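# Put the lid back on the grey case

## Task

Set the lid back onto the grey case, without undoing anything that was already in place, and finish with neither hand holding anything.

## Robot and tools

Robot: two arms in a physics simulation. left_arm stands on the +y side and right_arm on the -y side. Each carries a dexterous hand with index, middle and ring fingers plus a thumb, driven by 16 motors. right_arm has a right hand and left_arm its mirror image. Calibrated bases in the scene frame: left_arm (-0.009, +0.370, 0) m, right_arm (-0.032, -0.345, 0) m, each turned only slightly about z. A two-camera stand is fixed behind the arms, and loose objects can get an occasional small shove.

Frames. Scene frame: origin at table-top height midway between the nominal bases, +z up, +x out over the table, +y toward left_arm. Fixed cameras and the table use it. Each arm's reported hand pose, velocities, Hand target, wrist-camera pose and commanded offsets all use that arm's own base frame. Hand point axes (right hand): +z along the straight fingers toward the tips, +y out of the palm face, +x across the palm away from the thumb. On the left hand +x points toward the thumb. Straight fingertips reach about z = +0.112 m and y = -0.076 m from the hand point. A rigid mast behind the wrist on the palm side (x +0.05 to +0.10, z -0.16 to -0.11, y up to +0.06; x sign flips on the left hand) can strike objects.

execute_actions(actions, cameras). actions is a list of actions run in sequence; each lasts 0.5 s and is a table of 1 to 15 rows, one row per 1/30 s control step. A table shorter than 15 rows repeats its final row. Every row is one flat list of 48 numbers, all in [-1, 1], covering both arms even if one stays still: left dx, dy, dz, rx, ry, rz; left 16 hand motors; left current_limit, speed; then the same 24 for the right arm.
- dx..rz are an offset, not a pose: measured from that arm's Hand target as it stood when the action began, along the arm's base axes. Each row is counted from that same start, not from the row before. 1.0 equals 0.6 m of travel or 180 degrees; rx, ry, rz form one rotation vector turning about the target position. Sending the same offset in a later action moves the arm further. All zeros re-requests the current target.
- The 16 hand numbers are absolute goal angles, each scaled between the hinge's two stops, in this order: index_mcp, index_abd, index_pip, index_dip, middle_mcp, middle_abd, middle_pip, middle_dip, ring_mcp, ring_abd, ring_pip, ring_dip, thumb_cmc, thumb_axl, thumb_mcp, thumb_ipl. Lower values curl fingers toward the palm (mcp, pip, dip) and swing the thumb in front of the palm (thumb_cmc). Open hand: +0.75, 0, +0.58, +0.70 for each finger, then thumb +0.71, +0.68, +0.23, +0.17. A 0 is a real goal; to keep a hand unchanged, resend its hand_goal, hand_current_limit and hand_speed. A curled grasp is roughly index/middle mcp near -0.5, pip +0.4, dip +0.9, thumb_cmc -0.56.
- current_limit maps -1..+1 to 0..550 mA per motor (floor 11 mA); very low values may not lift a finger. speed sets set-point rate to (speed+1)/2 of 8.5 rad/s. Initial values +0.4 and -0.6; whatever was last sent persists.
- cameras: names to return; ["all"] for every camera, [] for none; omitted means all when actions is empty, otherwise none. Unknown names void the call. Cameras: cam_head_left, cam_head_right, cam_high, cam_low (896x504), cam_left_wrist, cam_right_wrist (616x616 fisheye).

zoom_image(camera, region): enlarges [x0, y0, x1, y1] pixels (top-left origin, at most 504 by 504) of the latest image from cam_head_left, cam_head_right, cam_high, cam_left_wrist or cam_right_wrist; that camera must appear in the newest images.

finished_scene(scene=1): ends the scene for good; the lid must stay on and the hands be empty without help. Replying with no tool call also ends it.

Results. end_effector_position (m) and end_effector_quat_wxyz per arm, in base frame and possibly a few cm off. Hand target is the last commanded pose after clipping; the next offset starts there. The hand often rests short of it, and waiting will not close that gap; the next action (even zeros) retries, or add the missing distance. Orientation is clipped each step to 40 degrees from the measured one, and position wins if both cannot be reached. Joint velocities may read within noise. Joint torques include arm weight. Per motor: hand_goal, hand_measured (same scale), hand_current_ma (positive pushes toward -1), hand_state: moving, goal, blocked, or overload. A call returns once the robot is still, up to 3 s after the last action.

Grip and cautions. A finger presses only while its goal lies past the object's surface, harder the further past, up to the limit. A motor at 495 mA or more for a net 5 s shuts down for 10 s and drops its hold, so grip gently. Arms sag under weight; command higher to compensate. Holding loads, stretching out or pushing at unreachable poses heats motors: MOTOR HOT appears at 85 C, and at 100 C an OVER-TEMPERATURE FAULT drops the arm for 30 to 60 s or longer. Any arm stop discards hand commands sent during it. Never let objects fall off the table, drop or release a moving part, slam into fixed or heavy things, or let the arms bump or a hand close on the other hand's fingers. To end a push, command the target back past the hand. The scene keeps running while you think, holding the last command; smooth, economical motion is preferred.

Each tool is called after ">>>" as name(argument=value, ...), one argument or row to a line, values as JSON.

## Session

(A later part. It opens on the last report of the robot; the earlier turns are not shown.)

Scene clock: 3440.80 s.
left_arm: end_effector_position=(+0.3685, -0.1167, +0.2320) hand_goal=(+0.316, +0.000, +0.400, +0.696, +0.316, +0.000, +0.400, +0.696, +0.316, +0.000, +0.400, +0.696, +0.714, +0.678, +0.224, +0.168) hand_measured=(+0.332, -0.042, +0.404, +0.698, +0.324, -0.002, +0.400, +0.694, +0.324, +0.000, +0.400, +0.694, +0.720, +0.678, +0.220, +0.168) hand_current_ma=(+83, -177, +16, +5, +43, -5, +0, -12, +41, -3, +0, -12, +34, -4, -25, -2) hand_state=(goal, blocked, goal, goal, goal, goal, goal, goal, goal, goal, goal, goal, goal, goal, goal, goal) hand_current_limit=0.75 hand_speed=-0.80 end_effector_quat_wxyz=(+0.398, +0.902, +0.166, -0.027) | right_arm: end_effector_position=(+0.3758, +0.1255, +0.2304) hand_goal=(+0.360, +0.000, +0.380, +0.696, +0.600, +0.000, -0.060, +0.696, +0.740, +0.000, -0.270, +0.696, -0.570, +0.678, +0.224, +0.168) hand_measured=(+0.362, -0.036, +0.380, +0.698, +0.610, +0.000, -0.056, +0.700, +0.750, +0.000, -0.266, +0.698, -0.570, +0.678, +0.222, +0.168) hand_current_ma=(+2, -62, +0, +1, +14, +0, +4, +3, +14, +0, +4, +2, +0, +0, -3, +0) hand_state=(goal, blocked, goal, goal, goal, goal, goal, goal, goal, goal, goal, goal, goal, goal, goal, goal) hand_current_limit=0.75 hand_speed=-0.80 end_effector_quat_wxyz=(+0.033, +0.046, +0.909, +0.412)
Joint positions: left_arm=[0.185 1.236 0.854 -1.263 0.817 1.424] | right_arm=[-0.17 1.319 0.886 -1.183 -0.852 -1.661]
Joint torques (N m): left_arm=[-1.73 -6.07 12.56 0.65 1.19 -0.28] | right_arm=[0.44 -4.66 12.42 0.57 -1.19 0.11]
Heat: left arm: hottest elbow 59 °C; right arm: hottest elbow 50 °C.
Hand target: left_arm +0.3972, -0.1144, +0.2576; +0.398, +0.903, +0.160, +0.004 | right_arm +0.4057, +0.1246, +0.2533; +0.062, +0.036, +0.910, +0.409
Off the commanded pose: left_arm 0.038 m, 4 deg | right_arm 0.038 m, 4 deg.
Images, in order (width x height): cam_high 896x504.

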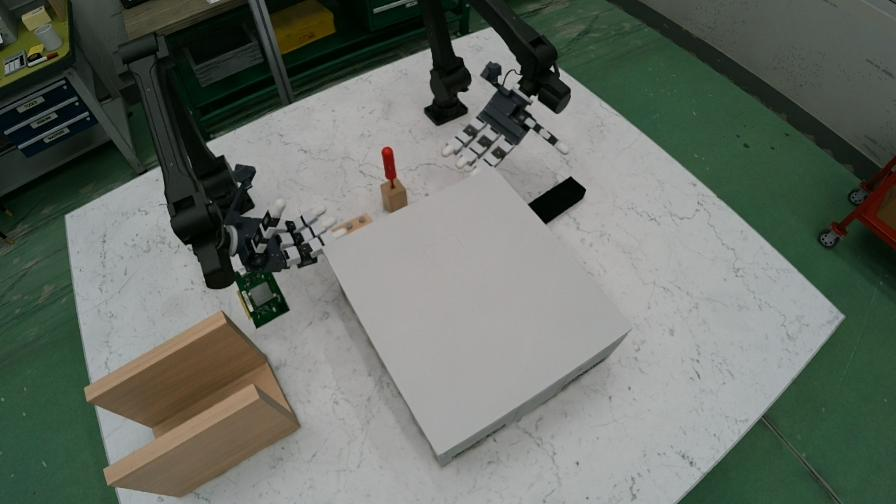

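>>> execute_actions(
  actions=[],
  cameras=["cam_head_left", "cam_head_right", "cam_low"],
)

>>> zoom_image(
  camera="cam_head_left",
  region=[375, 100, 575, 280],
)

>>> zoom_image(
  camera="cam_head_left",
  region=[400, 215, 530, 285],
)

>>> zoom_image(
  camera="cam_head_right",
  region=[400, 215, 530, 285],
)

>>> zoom_image(
  camera="cam_low",
  region=[420, 150, 560, 210],
)

>>> zoom_image(
  camera="cam_low",
  region=[570, 150, 710, 210],
)

Scene clock: 3449.93 s.
left_arm: end_effector_position=(+0.3685, -0.1167, +0.2320) hand_goal=(+0.316, +0.000, +0.400, +0.696, +0.316, +0.000, +0.400, +0.696, +0.316, +0.000, +0.400, +0.696, +0.714, +0.678, +0.224, +0.168) hand_measured=(+0.332, -0.042, +0.404, +0.698, +0.324, -0.002, +0.400, +0.694, +0.324, +0.000, +0.400, +0.694, +0.720, +0.678, +0.220, +0.168) hand_current_ma=(+83, -177, +16, +5, +43, -5, +0, -12, +41, -3, +0, -12, +34, -4, -25, -2) hand_state=(goal, blocked, goal, goal, goal, goal, goal, goal, goal, goal, goal, goal, goal, goal, goal, goal) hand_current_limit=0.75 hand_speed=-0.80 end_effector_quat_wxyz=(+0.398, +0.902, +0.166, -0.027) | right_arm: end_effector_position=(+0.3758, +0.1255, +0.2304) hand_goal=(+0.360, +0.000, +0.380, +0.696, +0.600, +0.000, -0.060, +0.696, +0.740, +0.000, -0.270, +0.696, -0.570, +0.678, +0.224, +0.168) hand_measured=(+0.362, -0.036, +0.380, +0.698, +0.610, +0.000, -0.056, +0.700, +0.750, +0.000, -0.266, +0.698, -0.570, +0.678, +0.222, +0.168) hand_current_ma=(+2, -62, +0, +1, +14, +0, +4, +3, +14, +0, +4, +2, +0, +0, -3, +0) hand_state=(goal, blocked, goal, goal, goal, goal, goal, goal, goal, goal, goal, goal, goal, goal, goal, goal) hand_current_limit=0.75 hand_speed=-0.80 end_effector_quat_wxyz=(+0.033, +0.046, +0.909, +0.412)
Joint positions: left_arm=[0.185 1.236 0.854 -1.263 0.817 1.424] | right_arm=[-0.17 1.319 0.886 -1.183 -0.852 -1.661]
Joint velocities: within noise
Joint torques (N m): left_arm=[-1.73 -6.12 12.55 0.66 1.2 -0.28] | right_arm=[0.73 -4.95 12.38 0.58 -1.18 0.15]
Heat: left arm: hottest elbow 57 °C; right arm: hottest elbow 52 °C.
Hand target: left_arm +0.3972, -0.1144, +0.2576; +0.398, +0.903, +0.160, +0.004 | right_arm +0.4057, +0.1246, +0.2533; +0.062, +0.036, +0.910, +0.409
Off the commanded pose: left_arm 0.038 m, 4 deg | right_arm 0.038 m, 4 deg.
Images, in order (width x height): cam_head_left 896x504, cam_head_right 896x504, cam_low 896x504.

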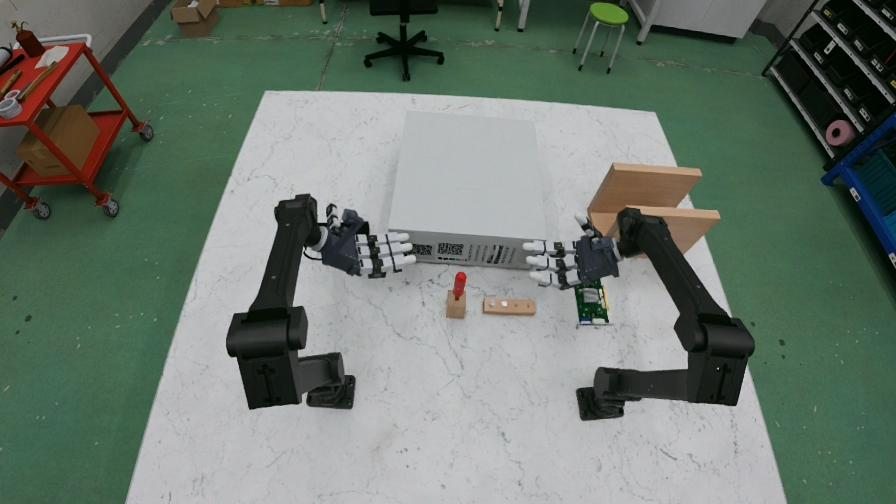

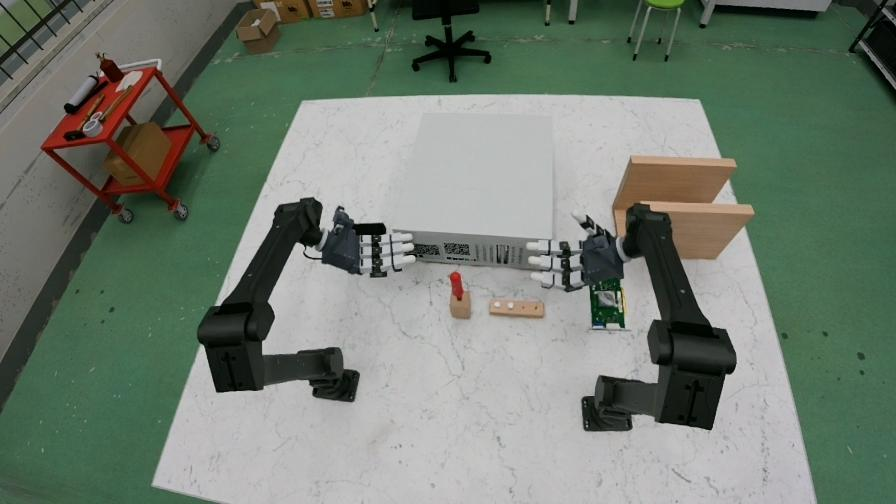

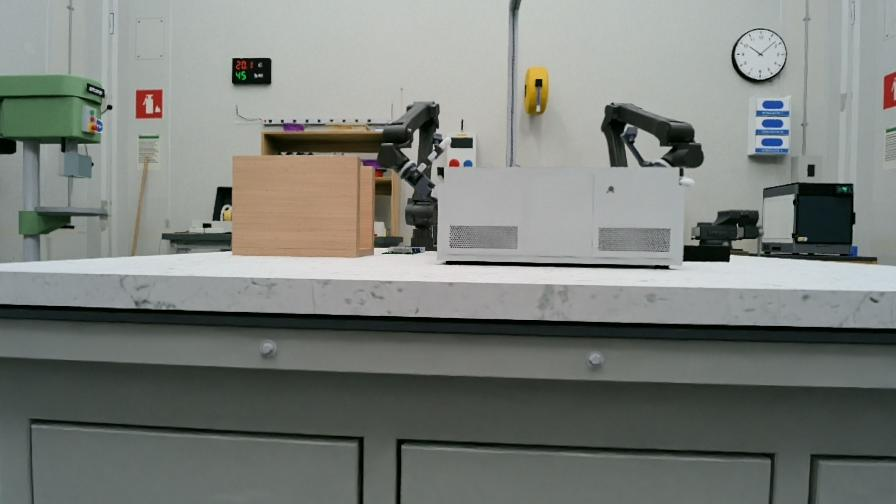

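Scaled by 2.520.

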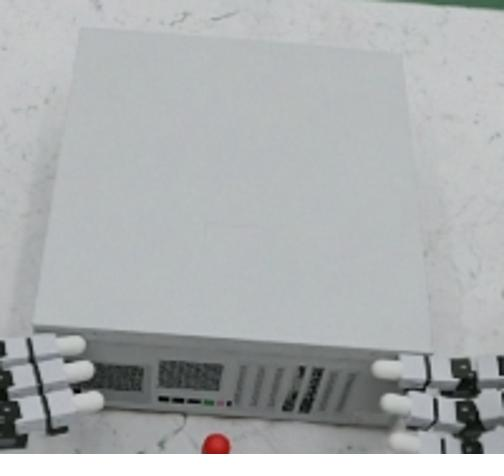

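Scaled by 3.877.

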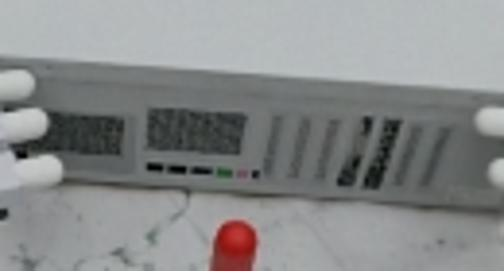

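Scaled by 3.877.

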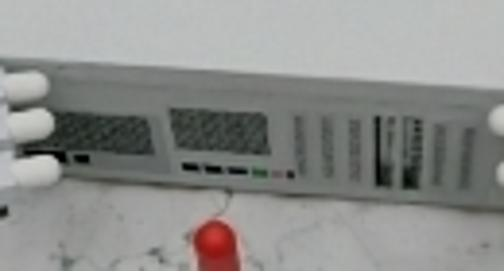

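Scaled by 3.600.

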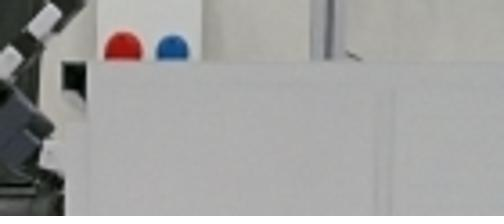

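Scaled by 3.600.

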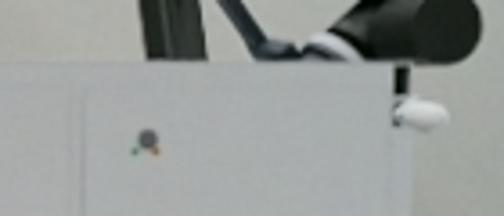

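>>> execute_actions(
  actions=[
    [[0.010,0,0.002,0,0,0, 0.315,0,0.4,0.6957, 0.315,0,0.4,0.6957, 0.315,0,0.4,0.6957, 0.714,0.678,0.2247,0.1676, 0.75,-0.8, 0,0,0,0,0,0, 0.36,0,0.38,0.6957, 0.60,0,-0.06,0.6957, 0.74,0,-0.27,0.6957, -0.571,0.678,0.2247,0.1676, 0.75,-0.8]],
    [[0.010,0,0.002,0,0,0, 0.315,0,0.4,0.6957, 0.315,0,0.4,0.6957, 0.315,0,0.4,0.6957, 0.714,0.678,0.2247,0.1676, 0.75,-0.8, 0,0,0,0,0,0, 0.36,0,0.38,0.6957, 0.60,0,-0.06,0.6957, 0.74,0,-0.27,0.6957, -0.571,0.678,0.2247,0.1676, 0.75,-0.8]],
  ],
  cameras=["cam_head_left", "cam_high", "cam_left_wrist"],
)

>>> zoom_image(
  camera="cam_head_left",
  region=[375, 100, 575, 280],
)

>>> zoom_image(
  camera="cam_left_wrist",
  region=[180, 150, 360, 310],
)

>>> zoom_image(
  camera="cam_high",
  region=[570, 300, 650, 360],
)

Scene clock: 3464.30 s.
left_arm: end_effector_position=(+0.3736, -0.1180, +0.2301) hand_goal=(+0.316, +0.000, +0.400, +0.696, +0.316, +0.000, +0.400, +0.696, +0.316, +0.000, +0.400, +0.696, +0.714, +0.678, +0.224, +0.168) hand_measured=(+0.336, -0.086, +0.404, +0.696, +0.324, -0.002, +0.400, +0.694, +0.324, +0.000, +0.400, +0.694, +0.720, +0.678, +0.220, +0.168) hand_current_ma=(+100, -372, +16, -4, +43, -5, +0, -12, +41, -3, +0, -12, +34, -4, -25, -2) hand_state=(goal, blocked, goal, goal, goal, goal, goal, goal, goal, goal, goal, goal, goal, goal, goal, goal) hand_current_limit=0.75 hand_speed=-0.80 end_effector_quat_wxyz=(+0.397, +0.903, +0.165, -0.033) | right_arm: end_effector_position=(+0.3758, +0.1255, +0.2304) hand_goal=(+0.360, +0.000, +0.380, +0.696, +0.600, +0.000, -0.060, +0.696, +0.740, +0.000, -0.270, +0.696, -0.570, +0.678, +0.224, +0.168) hand_measured=(+0.362, -0.036, +0.380, +0.698, +0.610, +0.000, -0.056, +0.700, +0.750, +0.000, -0.266, +0.698, -0.570, +0.678, +0.222, +0.168) hand_current_ma=(+2, -64, +0, +1, +14, +0, +4, +3, +14, +0, +4, +2, +0, +0, -3, +0) hand_state=(goal, blocked, goal, goal, goal, goal, goal, goal, goal, goal, goal, goal, goal, goal, goal, goal) hand_current_limit=0.75 hand_speed=-0.80 end_effector_quat_wxyz=(+0.033, +0.046, +0.909, +0.412)
Joint positions: left_arm=[0.178 1.259 0.869 -1.266 0.815 1.424] | right_arm=[-0.17 1.319 0.886 -1.183 -0.852 -1.661]
Joint torques (N m): left_arm=[-1.61 -6.07 13.46 0.84 1.29 -0.34] | right_arm=[0.79 -4.66 12.53 0.64 -1.2 0.14]
Heat: left arm: hottest elbow 57 °C; right arm: hottest elbow 54 °C.
Hand target: left_arm +0.4092, -0.1143, +0.2599; +0.398, +0.903, +0.160, +0.003 | right_arm +0.4057, +0.1246, +0.2533; +0.062, +0.036, +0.910, +0.409
Off the commanded pose: left_arm 0.047 m, 4 deg | right_arm 0.038 m, 4 deg.
camera_calibration:
cam_left_wrist: T_world_to_cam=[[-0.926464, 0.210319, -0.312137, 0.411204], [0.21764, 0.97596, 0.0116218, -0.00563085], [0.307077, -0.0571662, -0.949966, 0.225152], [0, 0, 0, 1]] pos_world=[0.313052, -0.0681176, 0.342304]
Images, in order (width x height): cam_head_left 896x504, cam_high 896x504, cam_left_wrist 616x616.

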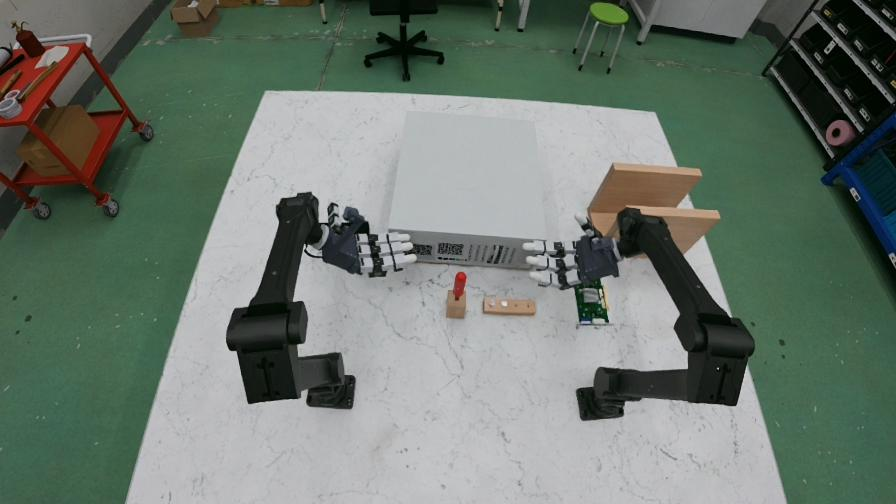

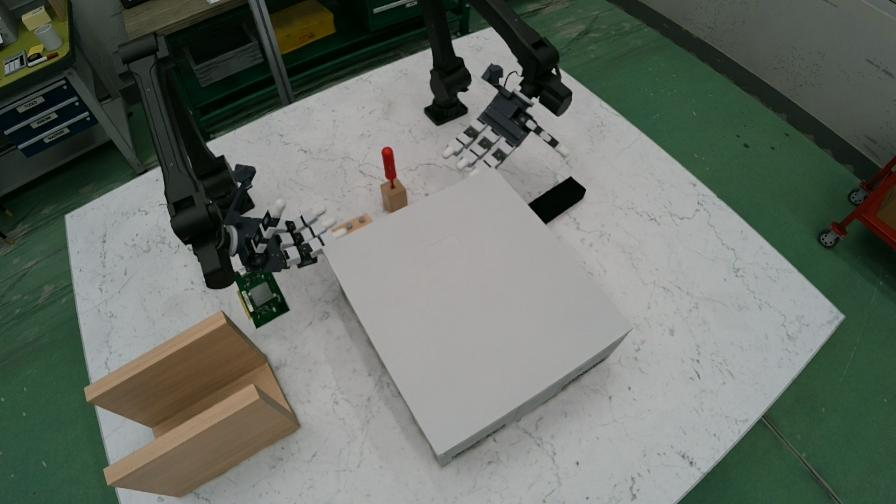

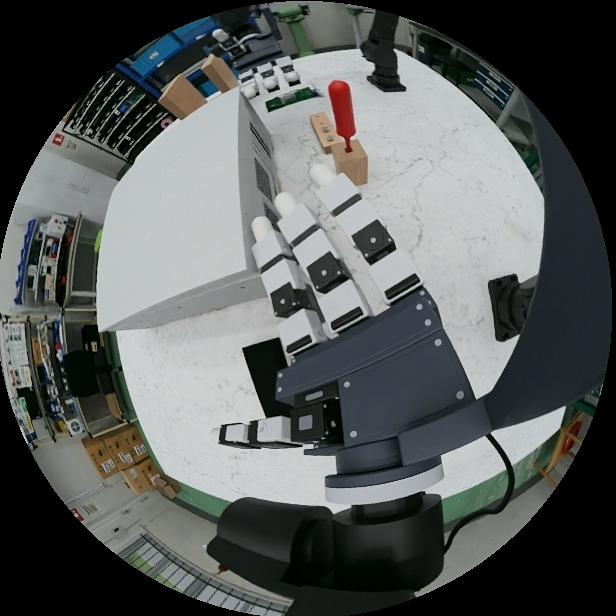

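Scaled by 2.520.

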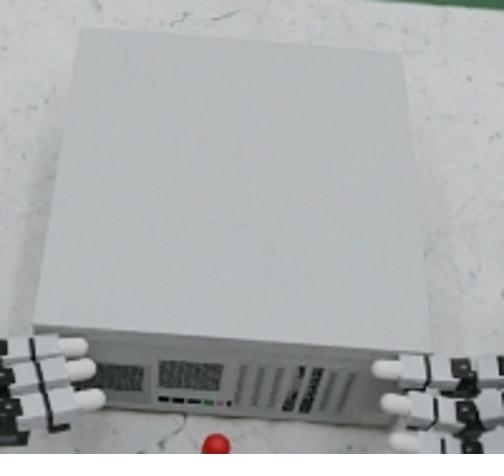

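Scaled by 2.800 from the camera's 616x616 image, which has a finer 880x880 frame.

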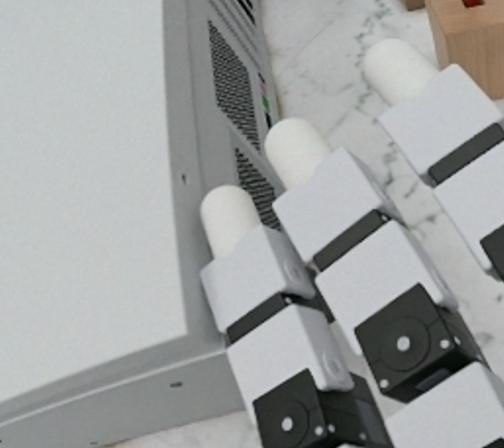

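Scaled by 6.300.

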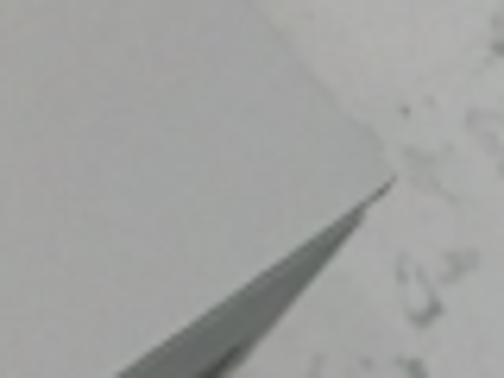

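>>> execute_actions(
  actions=[
    [[-0.05,0,-0.01,0,0,0, 0.315,0,0.4,0.6957, 0.315,0,0.4,0.6957, 0.315,0,0.4,0.6957, 0.714,0.678,0.2247,0.1676, 0.75,-0.8, -0.04,0,-0.01,0,0,0, 0.36,0,0.38,0.6957, 0.60,0,-0.06,0.6957, 0.74,0,-0.27,0.6957, -0.571,0.678,0.2247,0.1676, 0.75,-0.8]],
    [[-0.05,0,-0.01,0,0,0, 0.315,0,0.4,0.6957, 0.315,0,0.4,0.6957, 0.315,0,0.4,0.6957, 0.714,0.678,0.2247,0.1676, 0.75,-0.8, -0.05,0,-0.01,0,0,0, 0.36,0,0.38,0.6957, 0.60,0,-0.06,0.6957, 0.74,0,-0.27,0.6957, -0.571,0.678,0.2247,0.1676, 0.75,-0.8]],
    [[-0.05,0,0,0,0,0, 0.315,0,0.4,0.6957, 0.315,0,0.4,0.6957, 0.315,0,0.4,0.6957, 0.714,0.678,0.2247,0.1676, 0.75,-0.8, -0.05,0,0,0,0,0, 0.36,0,0.38,0.6957, 0.60,0,-0.06,0.6957, 0.74,0,-0.27,0.6957, -0.571,0.678,0.2247,0.1676, 0.75,-0.8]],
  ],
  cameras=["cam_head_left", "cam_head_right", "cam_high"],
)

Scene clock: 3478.37 s.
left_arm: end_effector_position=(+0.3233, -0.1153, +0.2480) hand_goal=(+0.316, +0.000, +0.400, +0.696, +0.316, +0.000, +0.400, +0.696, +0.316, +0.000, +0.400, +0.696, +0.714, +0.678, +0.224, +0.168) hand_measured=(+0.340, -0.002, +0.408, +0.698, +0.324, -0.002, +0.400, +0.694, +0.324, +0.000, +0.400, +0.694, +0.720, +0.678, +0.220, +0.168) hand_current_ma=(+122, -8, +42, +9, +43, -5, +0, -12, +41, -3, +0, -12, +34, -4, -25, -2) hand_state=(blocked, goal, goal, goal, goal, goal, goal, goal, goal, goal, goal, goal, goal, goal, goal, goal) hand_current_limit=0.75 hand_speed=-0.80 end_effector_quat_wxyz=(+0.397, +0.903, +0.163, +0.002) | right_arm: end_effector_position=(+0.3250, +0.1281, +0.2394) hand_goal=(+0.360, +0.000, +0.380, +0.696, +0.600, +0.000, -0.060, +0.696, +0.740, +0.000, -0.270, +0.696, -0.570, +0.678, +0.224, +0.168) hand_measured=(+0.378, -0.002, +0.384, +0.698, +0.610, +0.000, -0.056, +0.700, +0.750, +0.000, -0.266, +0.698, -0.570, +0.678, +0.222, +0.168) hand_current_ma=(+32, -2, +3, +1, +14, +0, +4, +3, +14, +0, +4, +2, +0, +0, -3, +0) hand_state=(goal, goal, goal, goal, goal, goal, goal, goal, goal, goal, goal, goal, goal, goal, goal, goal) hand_current_limit=0.75 hand_speed=-0.80 end_effector_quat_wxyz=(+0.059, +0.035, +0.910, +0.409)
Joint positions: left_arm=[0.219 1.065 0.767 -1.311 0.816 1.45] | right_arm=[-0.191 1.15 0.77 -1.203 -0.851 -1.691]
Joint torques (N m): left_arm=[-0.85 -5.6 6.95 -0.32 1.16 0.17] | right_arm=[-0.91 -5.25 6.32 -0.42 -1.22 -0.2]
Heat: left arm: hottest elbow 60 °C; right arm: hottest elbow 55 °C.
Hand target: left_arm +0.3192, -0.1144, +0.2479; +0.398, +0.903, +0.160, +0.003 | right_arm +0.3217, +0.1246, +0.2412; +0.062, +0.036, +0.910, +0.409
Off the commanded pose: left_arm 0.004 m, 0 deg | right_arm 0.005 m, 0 deg.
Images, in order (width x height): cam_head_left 896x504, cam_head_right 896x504, cam_high 896x504.

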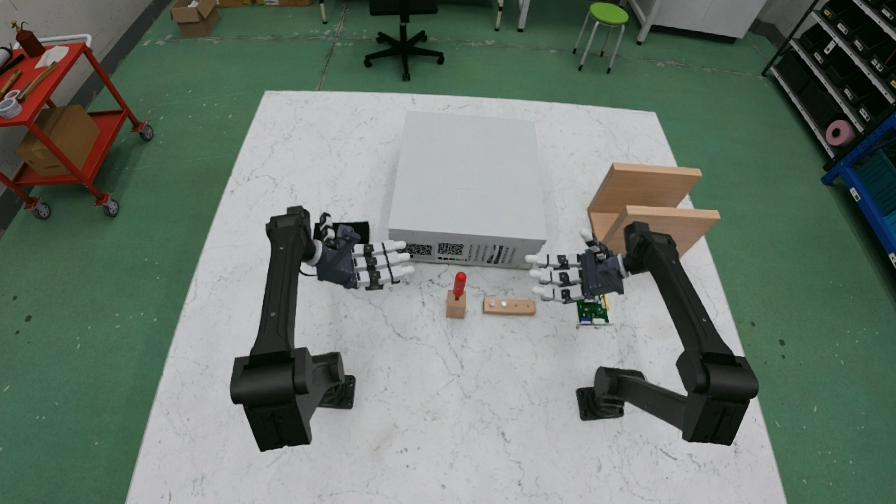

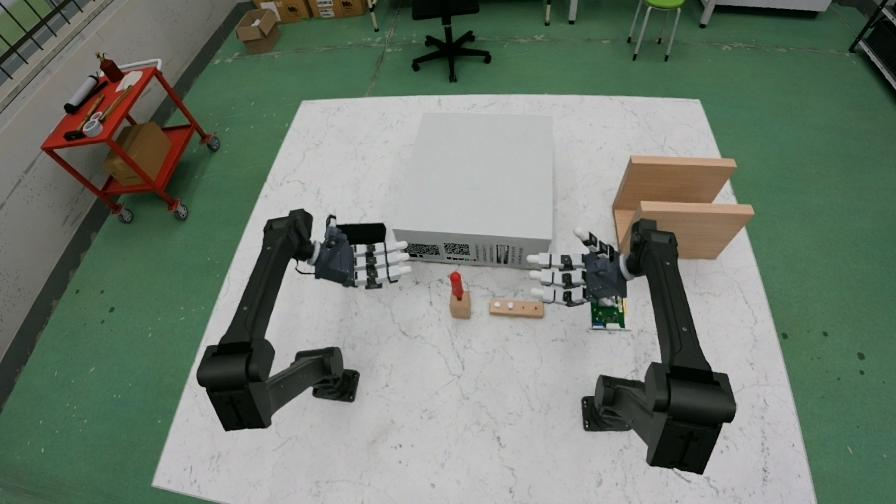

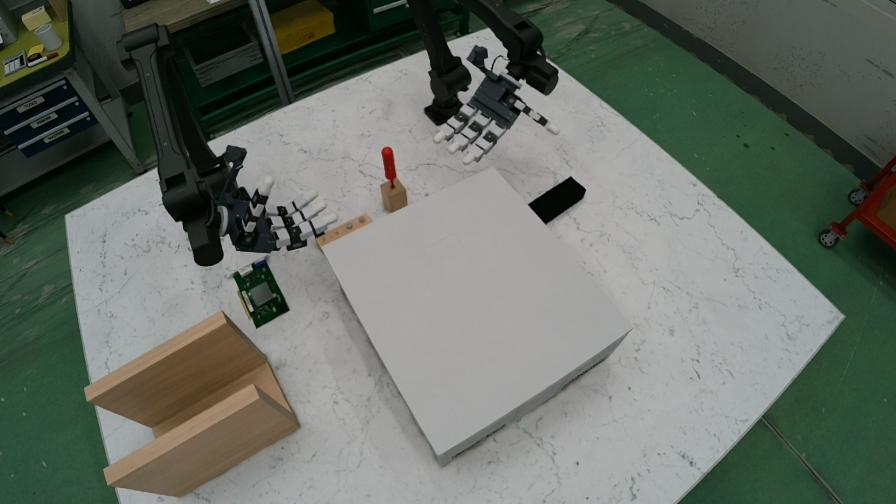

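>>> execute_actions(
  actions=[
    [[-0.01,0.05,0.01,0,0,0, 0.315,0,0.4,0.6957, 0.315,0,0.4,0.6957, 0.315,0,0.4,0.6957, 0.714,0.678,0.2247,0.1676, 0.75,-0.8, -0.01,-0.05,0.01,0,0,0, 0.36,0,0.38,0.6957, 0.60,0,-0.06,0.6957, 0.74,0,-0.27,0.6957, -0.571,0.678,0.2247,0.1676, 0.75,-0.8]],
    [[0,0.055,0.01,0,0,0, 0.315,0,0.4,0.6957, 0.315,0,0.4,0.6957, 0.315,0,0.4,0.6957, 0.714,0.678,0.2247,0.1676, 0.75,-0.8, 0,-0.055,0.01,0,0,0, 0.36,0,0.38,0.6957, 0.60,0,-0.06,0.6957, 0.74,0,-0.27,0.6957, -0.571,0.678,0.2247,0.1676, 0.75,-0.8]],
    [[0,0.055,0.01,0,0,0, 0.315,0,0.4,0.6957, 0.315,0,0.4,0.6957, 0.315,0,0.4,0.6957, 0.714,0.678,0.2247,0.1676, 0.75,-0.8, 0,-0.055,0.01,0,0,0, 0.36,0,0.38,0.6957, 0.60,0,-0.06,0.6957, 0.74,0,-0.27,0.6957, -0.571,0.678,0.2247,0.1676, 0.75,-0.8]],
    [[0,0.055,0.01,0,0,0, 0.315,0,0.4,0.6957, 0.315,0,0.4,0.6957, 0.315,0,0.4,0.6957, 0.714,0.678,0.2247,0.1676, 0.75,-0.8, 0,-0.055,0.01,0,0,0, 0.36,0,0.38,0.6957, 0.60,0,-0.06,0.6957, 0.74,0,-0.27,0.6957, -0.571,0.678,0.2247,0.1676, 0.75,-0.8]],
  ],
  cameras=["all"],
)

>>> zoom_image(
  camera="cam_head_left",
  region=[375, 100, 575, 280],
)

>>> zoom_image(
  camera="cam_head_right",
  region=[375, 100, 575, 280],
)

>>> zoom_image(
  camera="cam_head_left",
  region=[370, 215, 470, 275],
)

>>> zoom_image(
  camera="cam_head_left",
  region=[470, 220, 570, 280],
)

>>> zoom_image(
  camera="cam_high",
  region=[300, 150, 660, 480],
)

>>> zoom_image(
  camera="cam_low",
  region=[420, 140, 720, 280],
)

>>> zoom_image(
  camera="cam_left_wrist",
  region=[90, 80, 340, 340],
)

>>> zoom_image(
  camera="cam_right_wrist",
  region=[240, 60, 500, 320],
)

Scene clock: 3492.67 s.
left_arm: end_effector_position=(+0.3042, +0.0055, +0.2561) hand_goal=(+0.316, +0.000, +0.400, +0.696, +0.316, +0.000, +0.400, +0.696, +0.316, +0.000, +0.400, +0.696, +0.714, +0.678, +0.224, +0.168) hand_measured=(+0.338, -0.002, +0.408, +0.698, +0.324, -0.002, +0.400, +0.694, +0.324, +0.000, +0.400, +0.694, +0.720, +0.678, +0.220, +0.168) hand_current_ma=(+113, -7, +40, +9, +43, -5, +0, -12, +41, -3, +1, -11, +34, -4, -25, -2) hand_state=(blocked, goal, goal, goal, goal, goal, goal, goal, goal, goal, goal, goal, goal, goal, goal, goal) hand_current_limit=0.75 hand_speed=-0.80 end_effector_quat_wxyz=(+0.401, +0.899, +0.176, +0.002) | right_arm: end_effector_position=(+0.3072, +0.0066, +0.2512) hand_goal=(+0.360, +0.000, +0.380, +0.696, +0.600, +0.000, -0.060, +0.696, +0.740, +0.000, -0.270, +0.696, -0.570, +0.678, +0.224, +0.168) hand_measured=(+0.378, -0.002, +0.384, +0.698, +0.610, +0.000, -0.056, +0.700, +0.750, +0.000, -0.266, +0.698, -0.570, +0.678, +0.222, +0.168) hand_current_ma=(+32, -1, +3, +1, +14, +0, +4, +3, +14, +0, +4, +2, +0, +0, -3, +0) hand_state=(goal, goal, goal, goal, goal, goal, goal, goal, goal, goal, goal, goal, goal, goal, goal, goal) hand_current_limit=0.75 hand_speed=-0.80 end_effector_quat_wxyz=(+0.054, +0.100, +0.916, +0.384)
Joint positions: left_arm=[0.652 1.238 0.895 -1.672 0.722 2.005] | right_arm=[-0.601 1.23 0.885 -1.564 -0.736 -2.085]
Joint torques (N m): left_arm=[-0.97 -5.83 10.4 -1.42 0.85 0.16] | right_arm=[-0.79 -4.42 10.06 -1.36 -0.85 -0.25]
Heat: left arm: hottest elbow 58 °C; right arm: hottest elbow 52 °C.
Hand target: left_arm +0.3132, +0.0147, +0.2719; +0.398, +0.903, +0.160, +0.003 | right_arm +0.3156, -0.0044, +0.2652; +0.062, +0.036, +0.910, +0.409
Off the commanded pose: left_arm 0.020 m, 2 deg | right_arm 0.020 m, 8 deg.
joint sent to its limit (left arm) — joint 4 (wrist pitch), lower limit. The joint targets still meet the commanded pose.
joint sent to its limit (right arm) — joint 6 (wrist roll), lower limit. The joint targets are off in orientation, not in position.
camera_calibration:
cam_left_wrist: T_world_to_cam=[[-0.917375, 0.164556, -0.362416, 0.339476], [0.167608, 0.98558, 0.0232425, -0.0992054], [0.361014, -0.0394216, -0.931727, 0.257074], [0, 0, 0, 1]] pos_world=[0.235247, 0.0520464, 0.36486]
cam_right_wrist: T_world_to_cam=[[0.831682, 0.233252, 0.503883, -0.355604], [0.169906, -0.970864, 0.168984, -0.142332], [0.528618, -0.0549283, -0.847081, 0.178508], [0, 0, 0, 1]] pos_world=[0.22557, -0.0454344, 0.354446]

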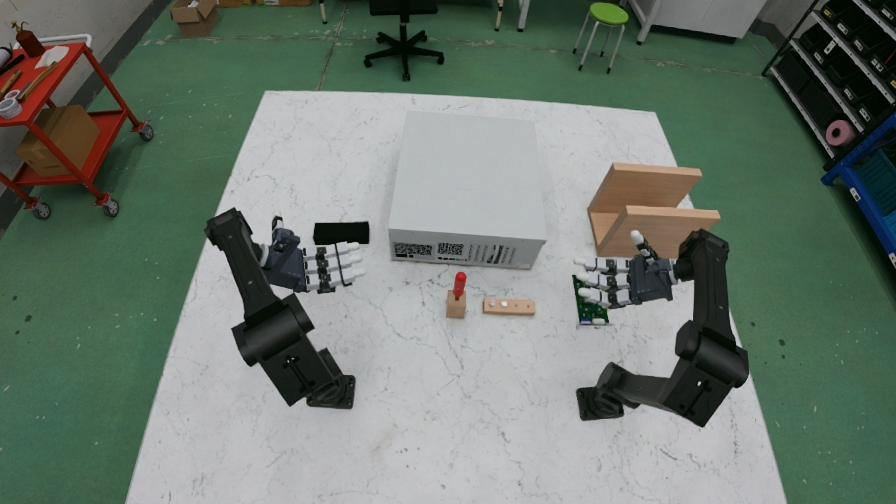

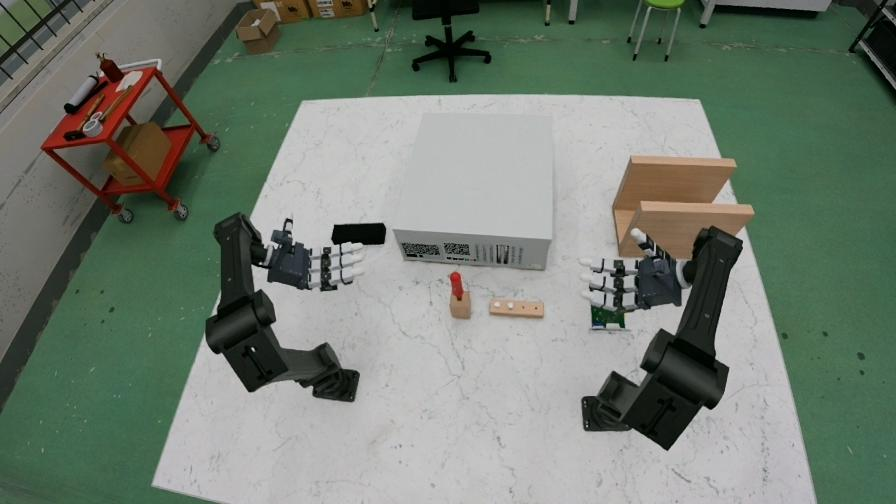

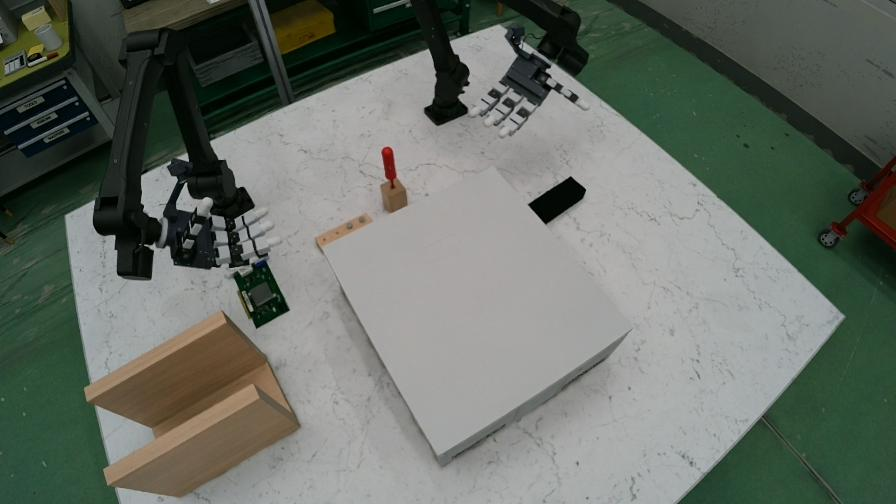

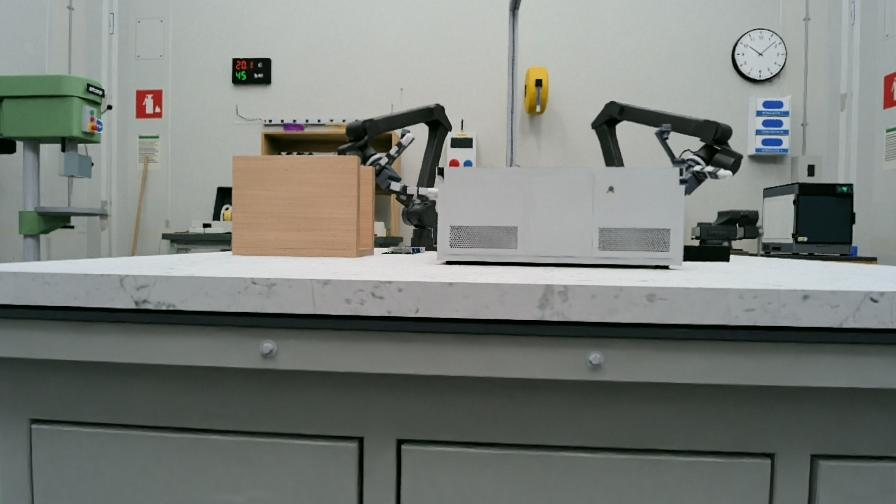

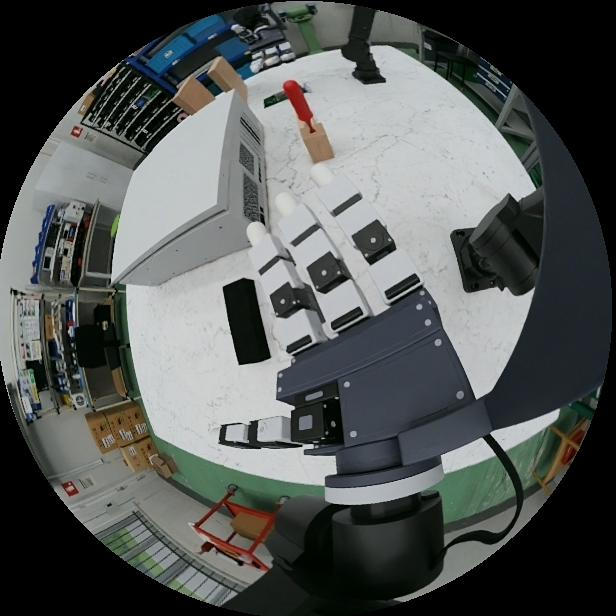

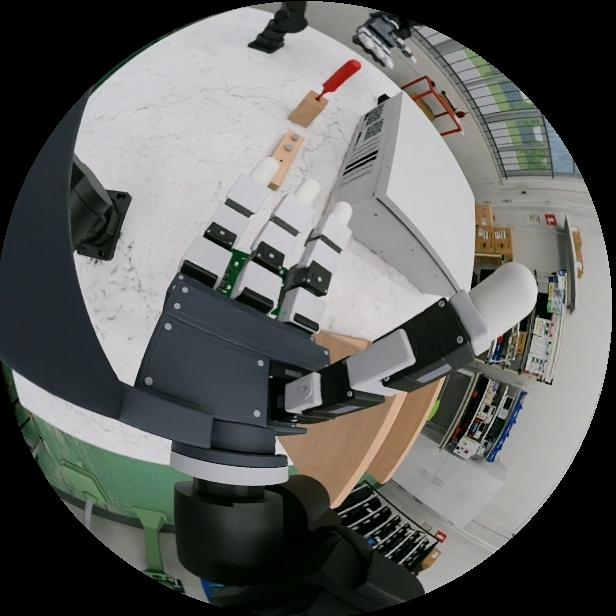

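Scaled by 2.520.

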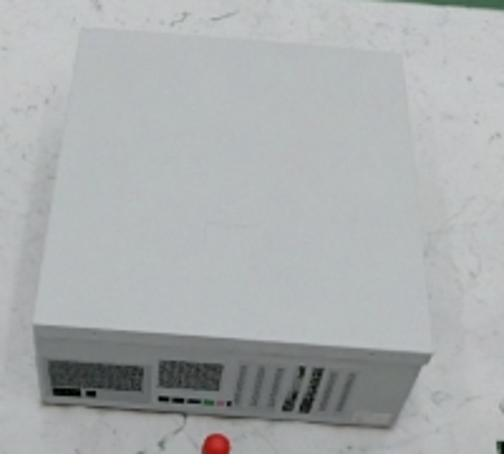

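Scaled by 2.520.

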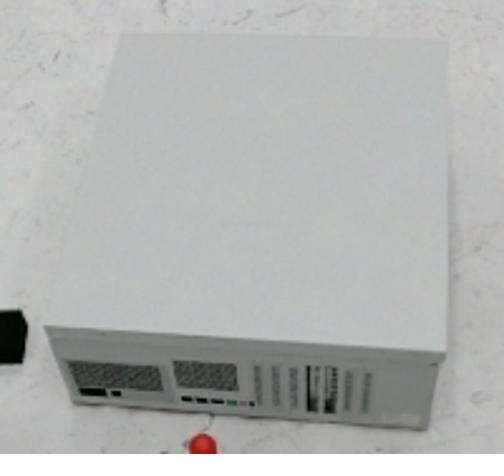

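Scaled by 5.040.

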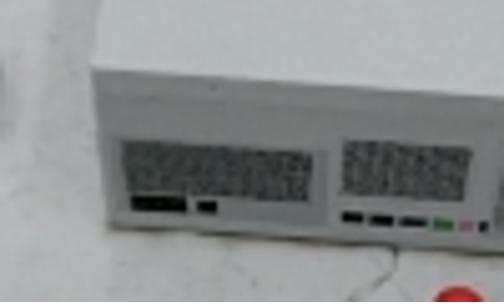

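Scaled by 5.040.

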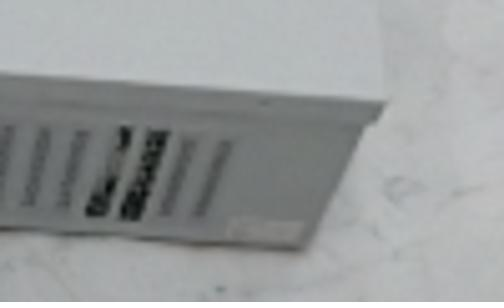

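Scaled by 1.400.

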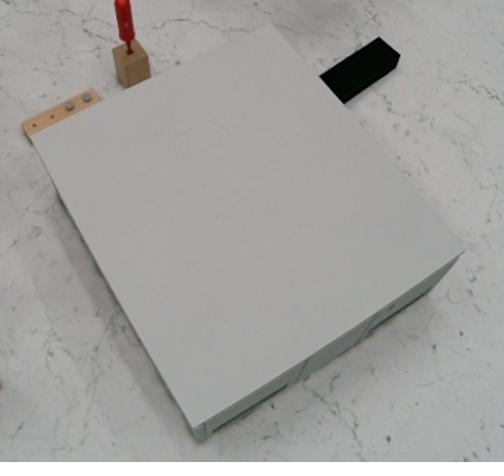

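Scaled by 1.680.

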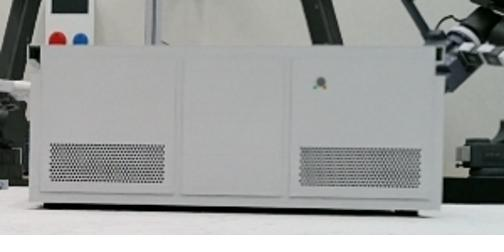

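Scaled by 1.938 from the camera's 616x616 image, which has a finer 880x880 frame.

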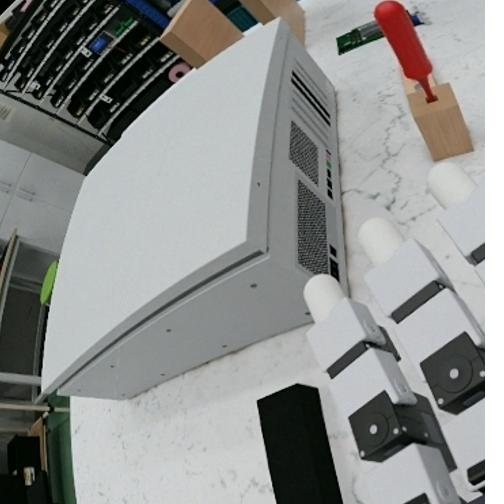

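Scaled by 1.938 from the camera's 616x616 image, which has a finer 880x880 frame.

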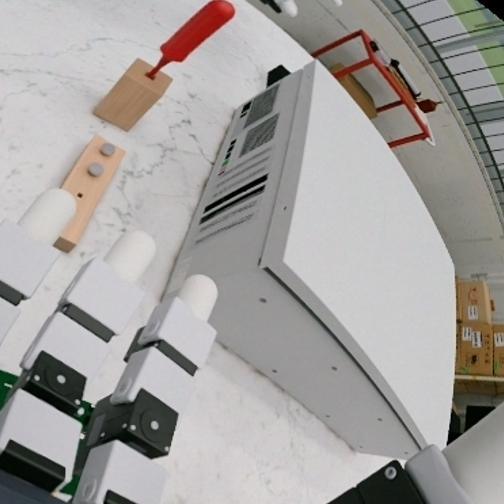

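>>> finished_scene(
  scene=1,
)

The scene is finished: the task was done.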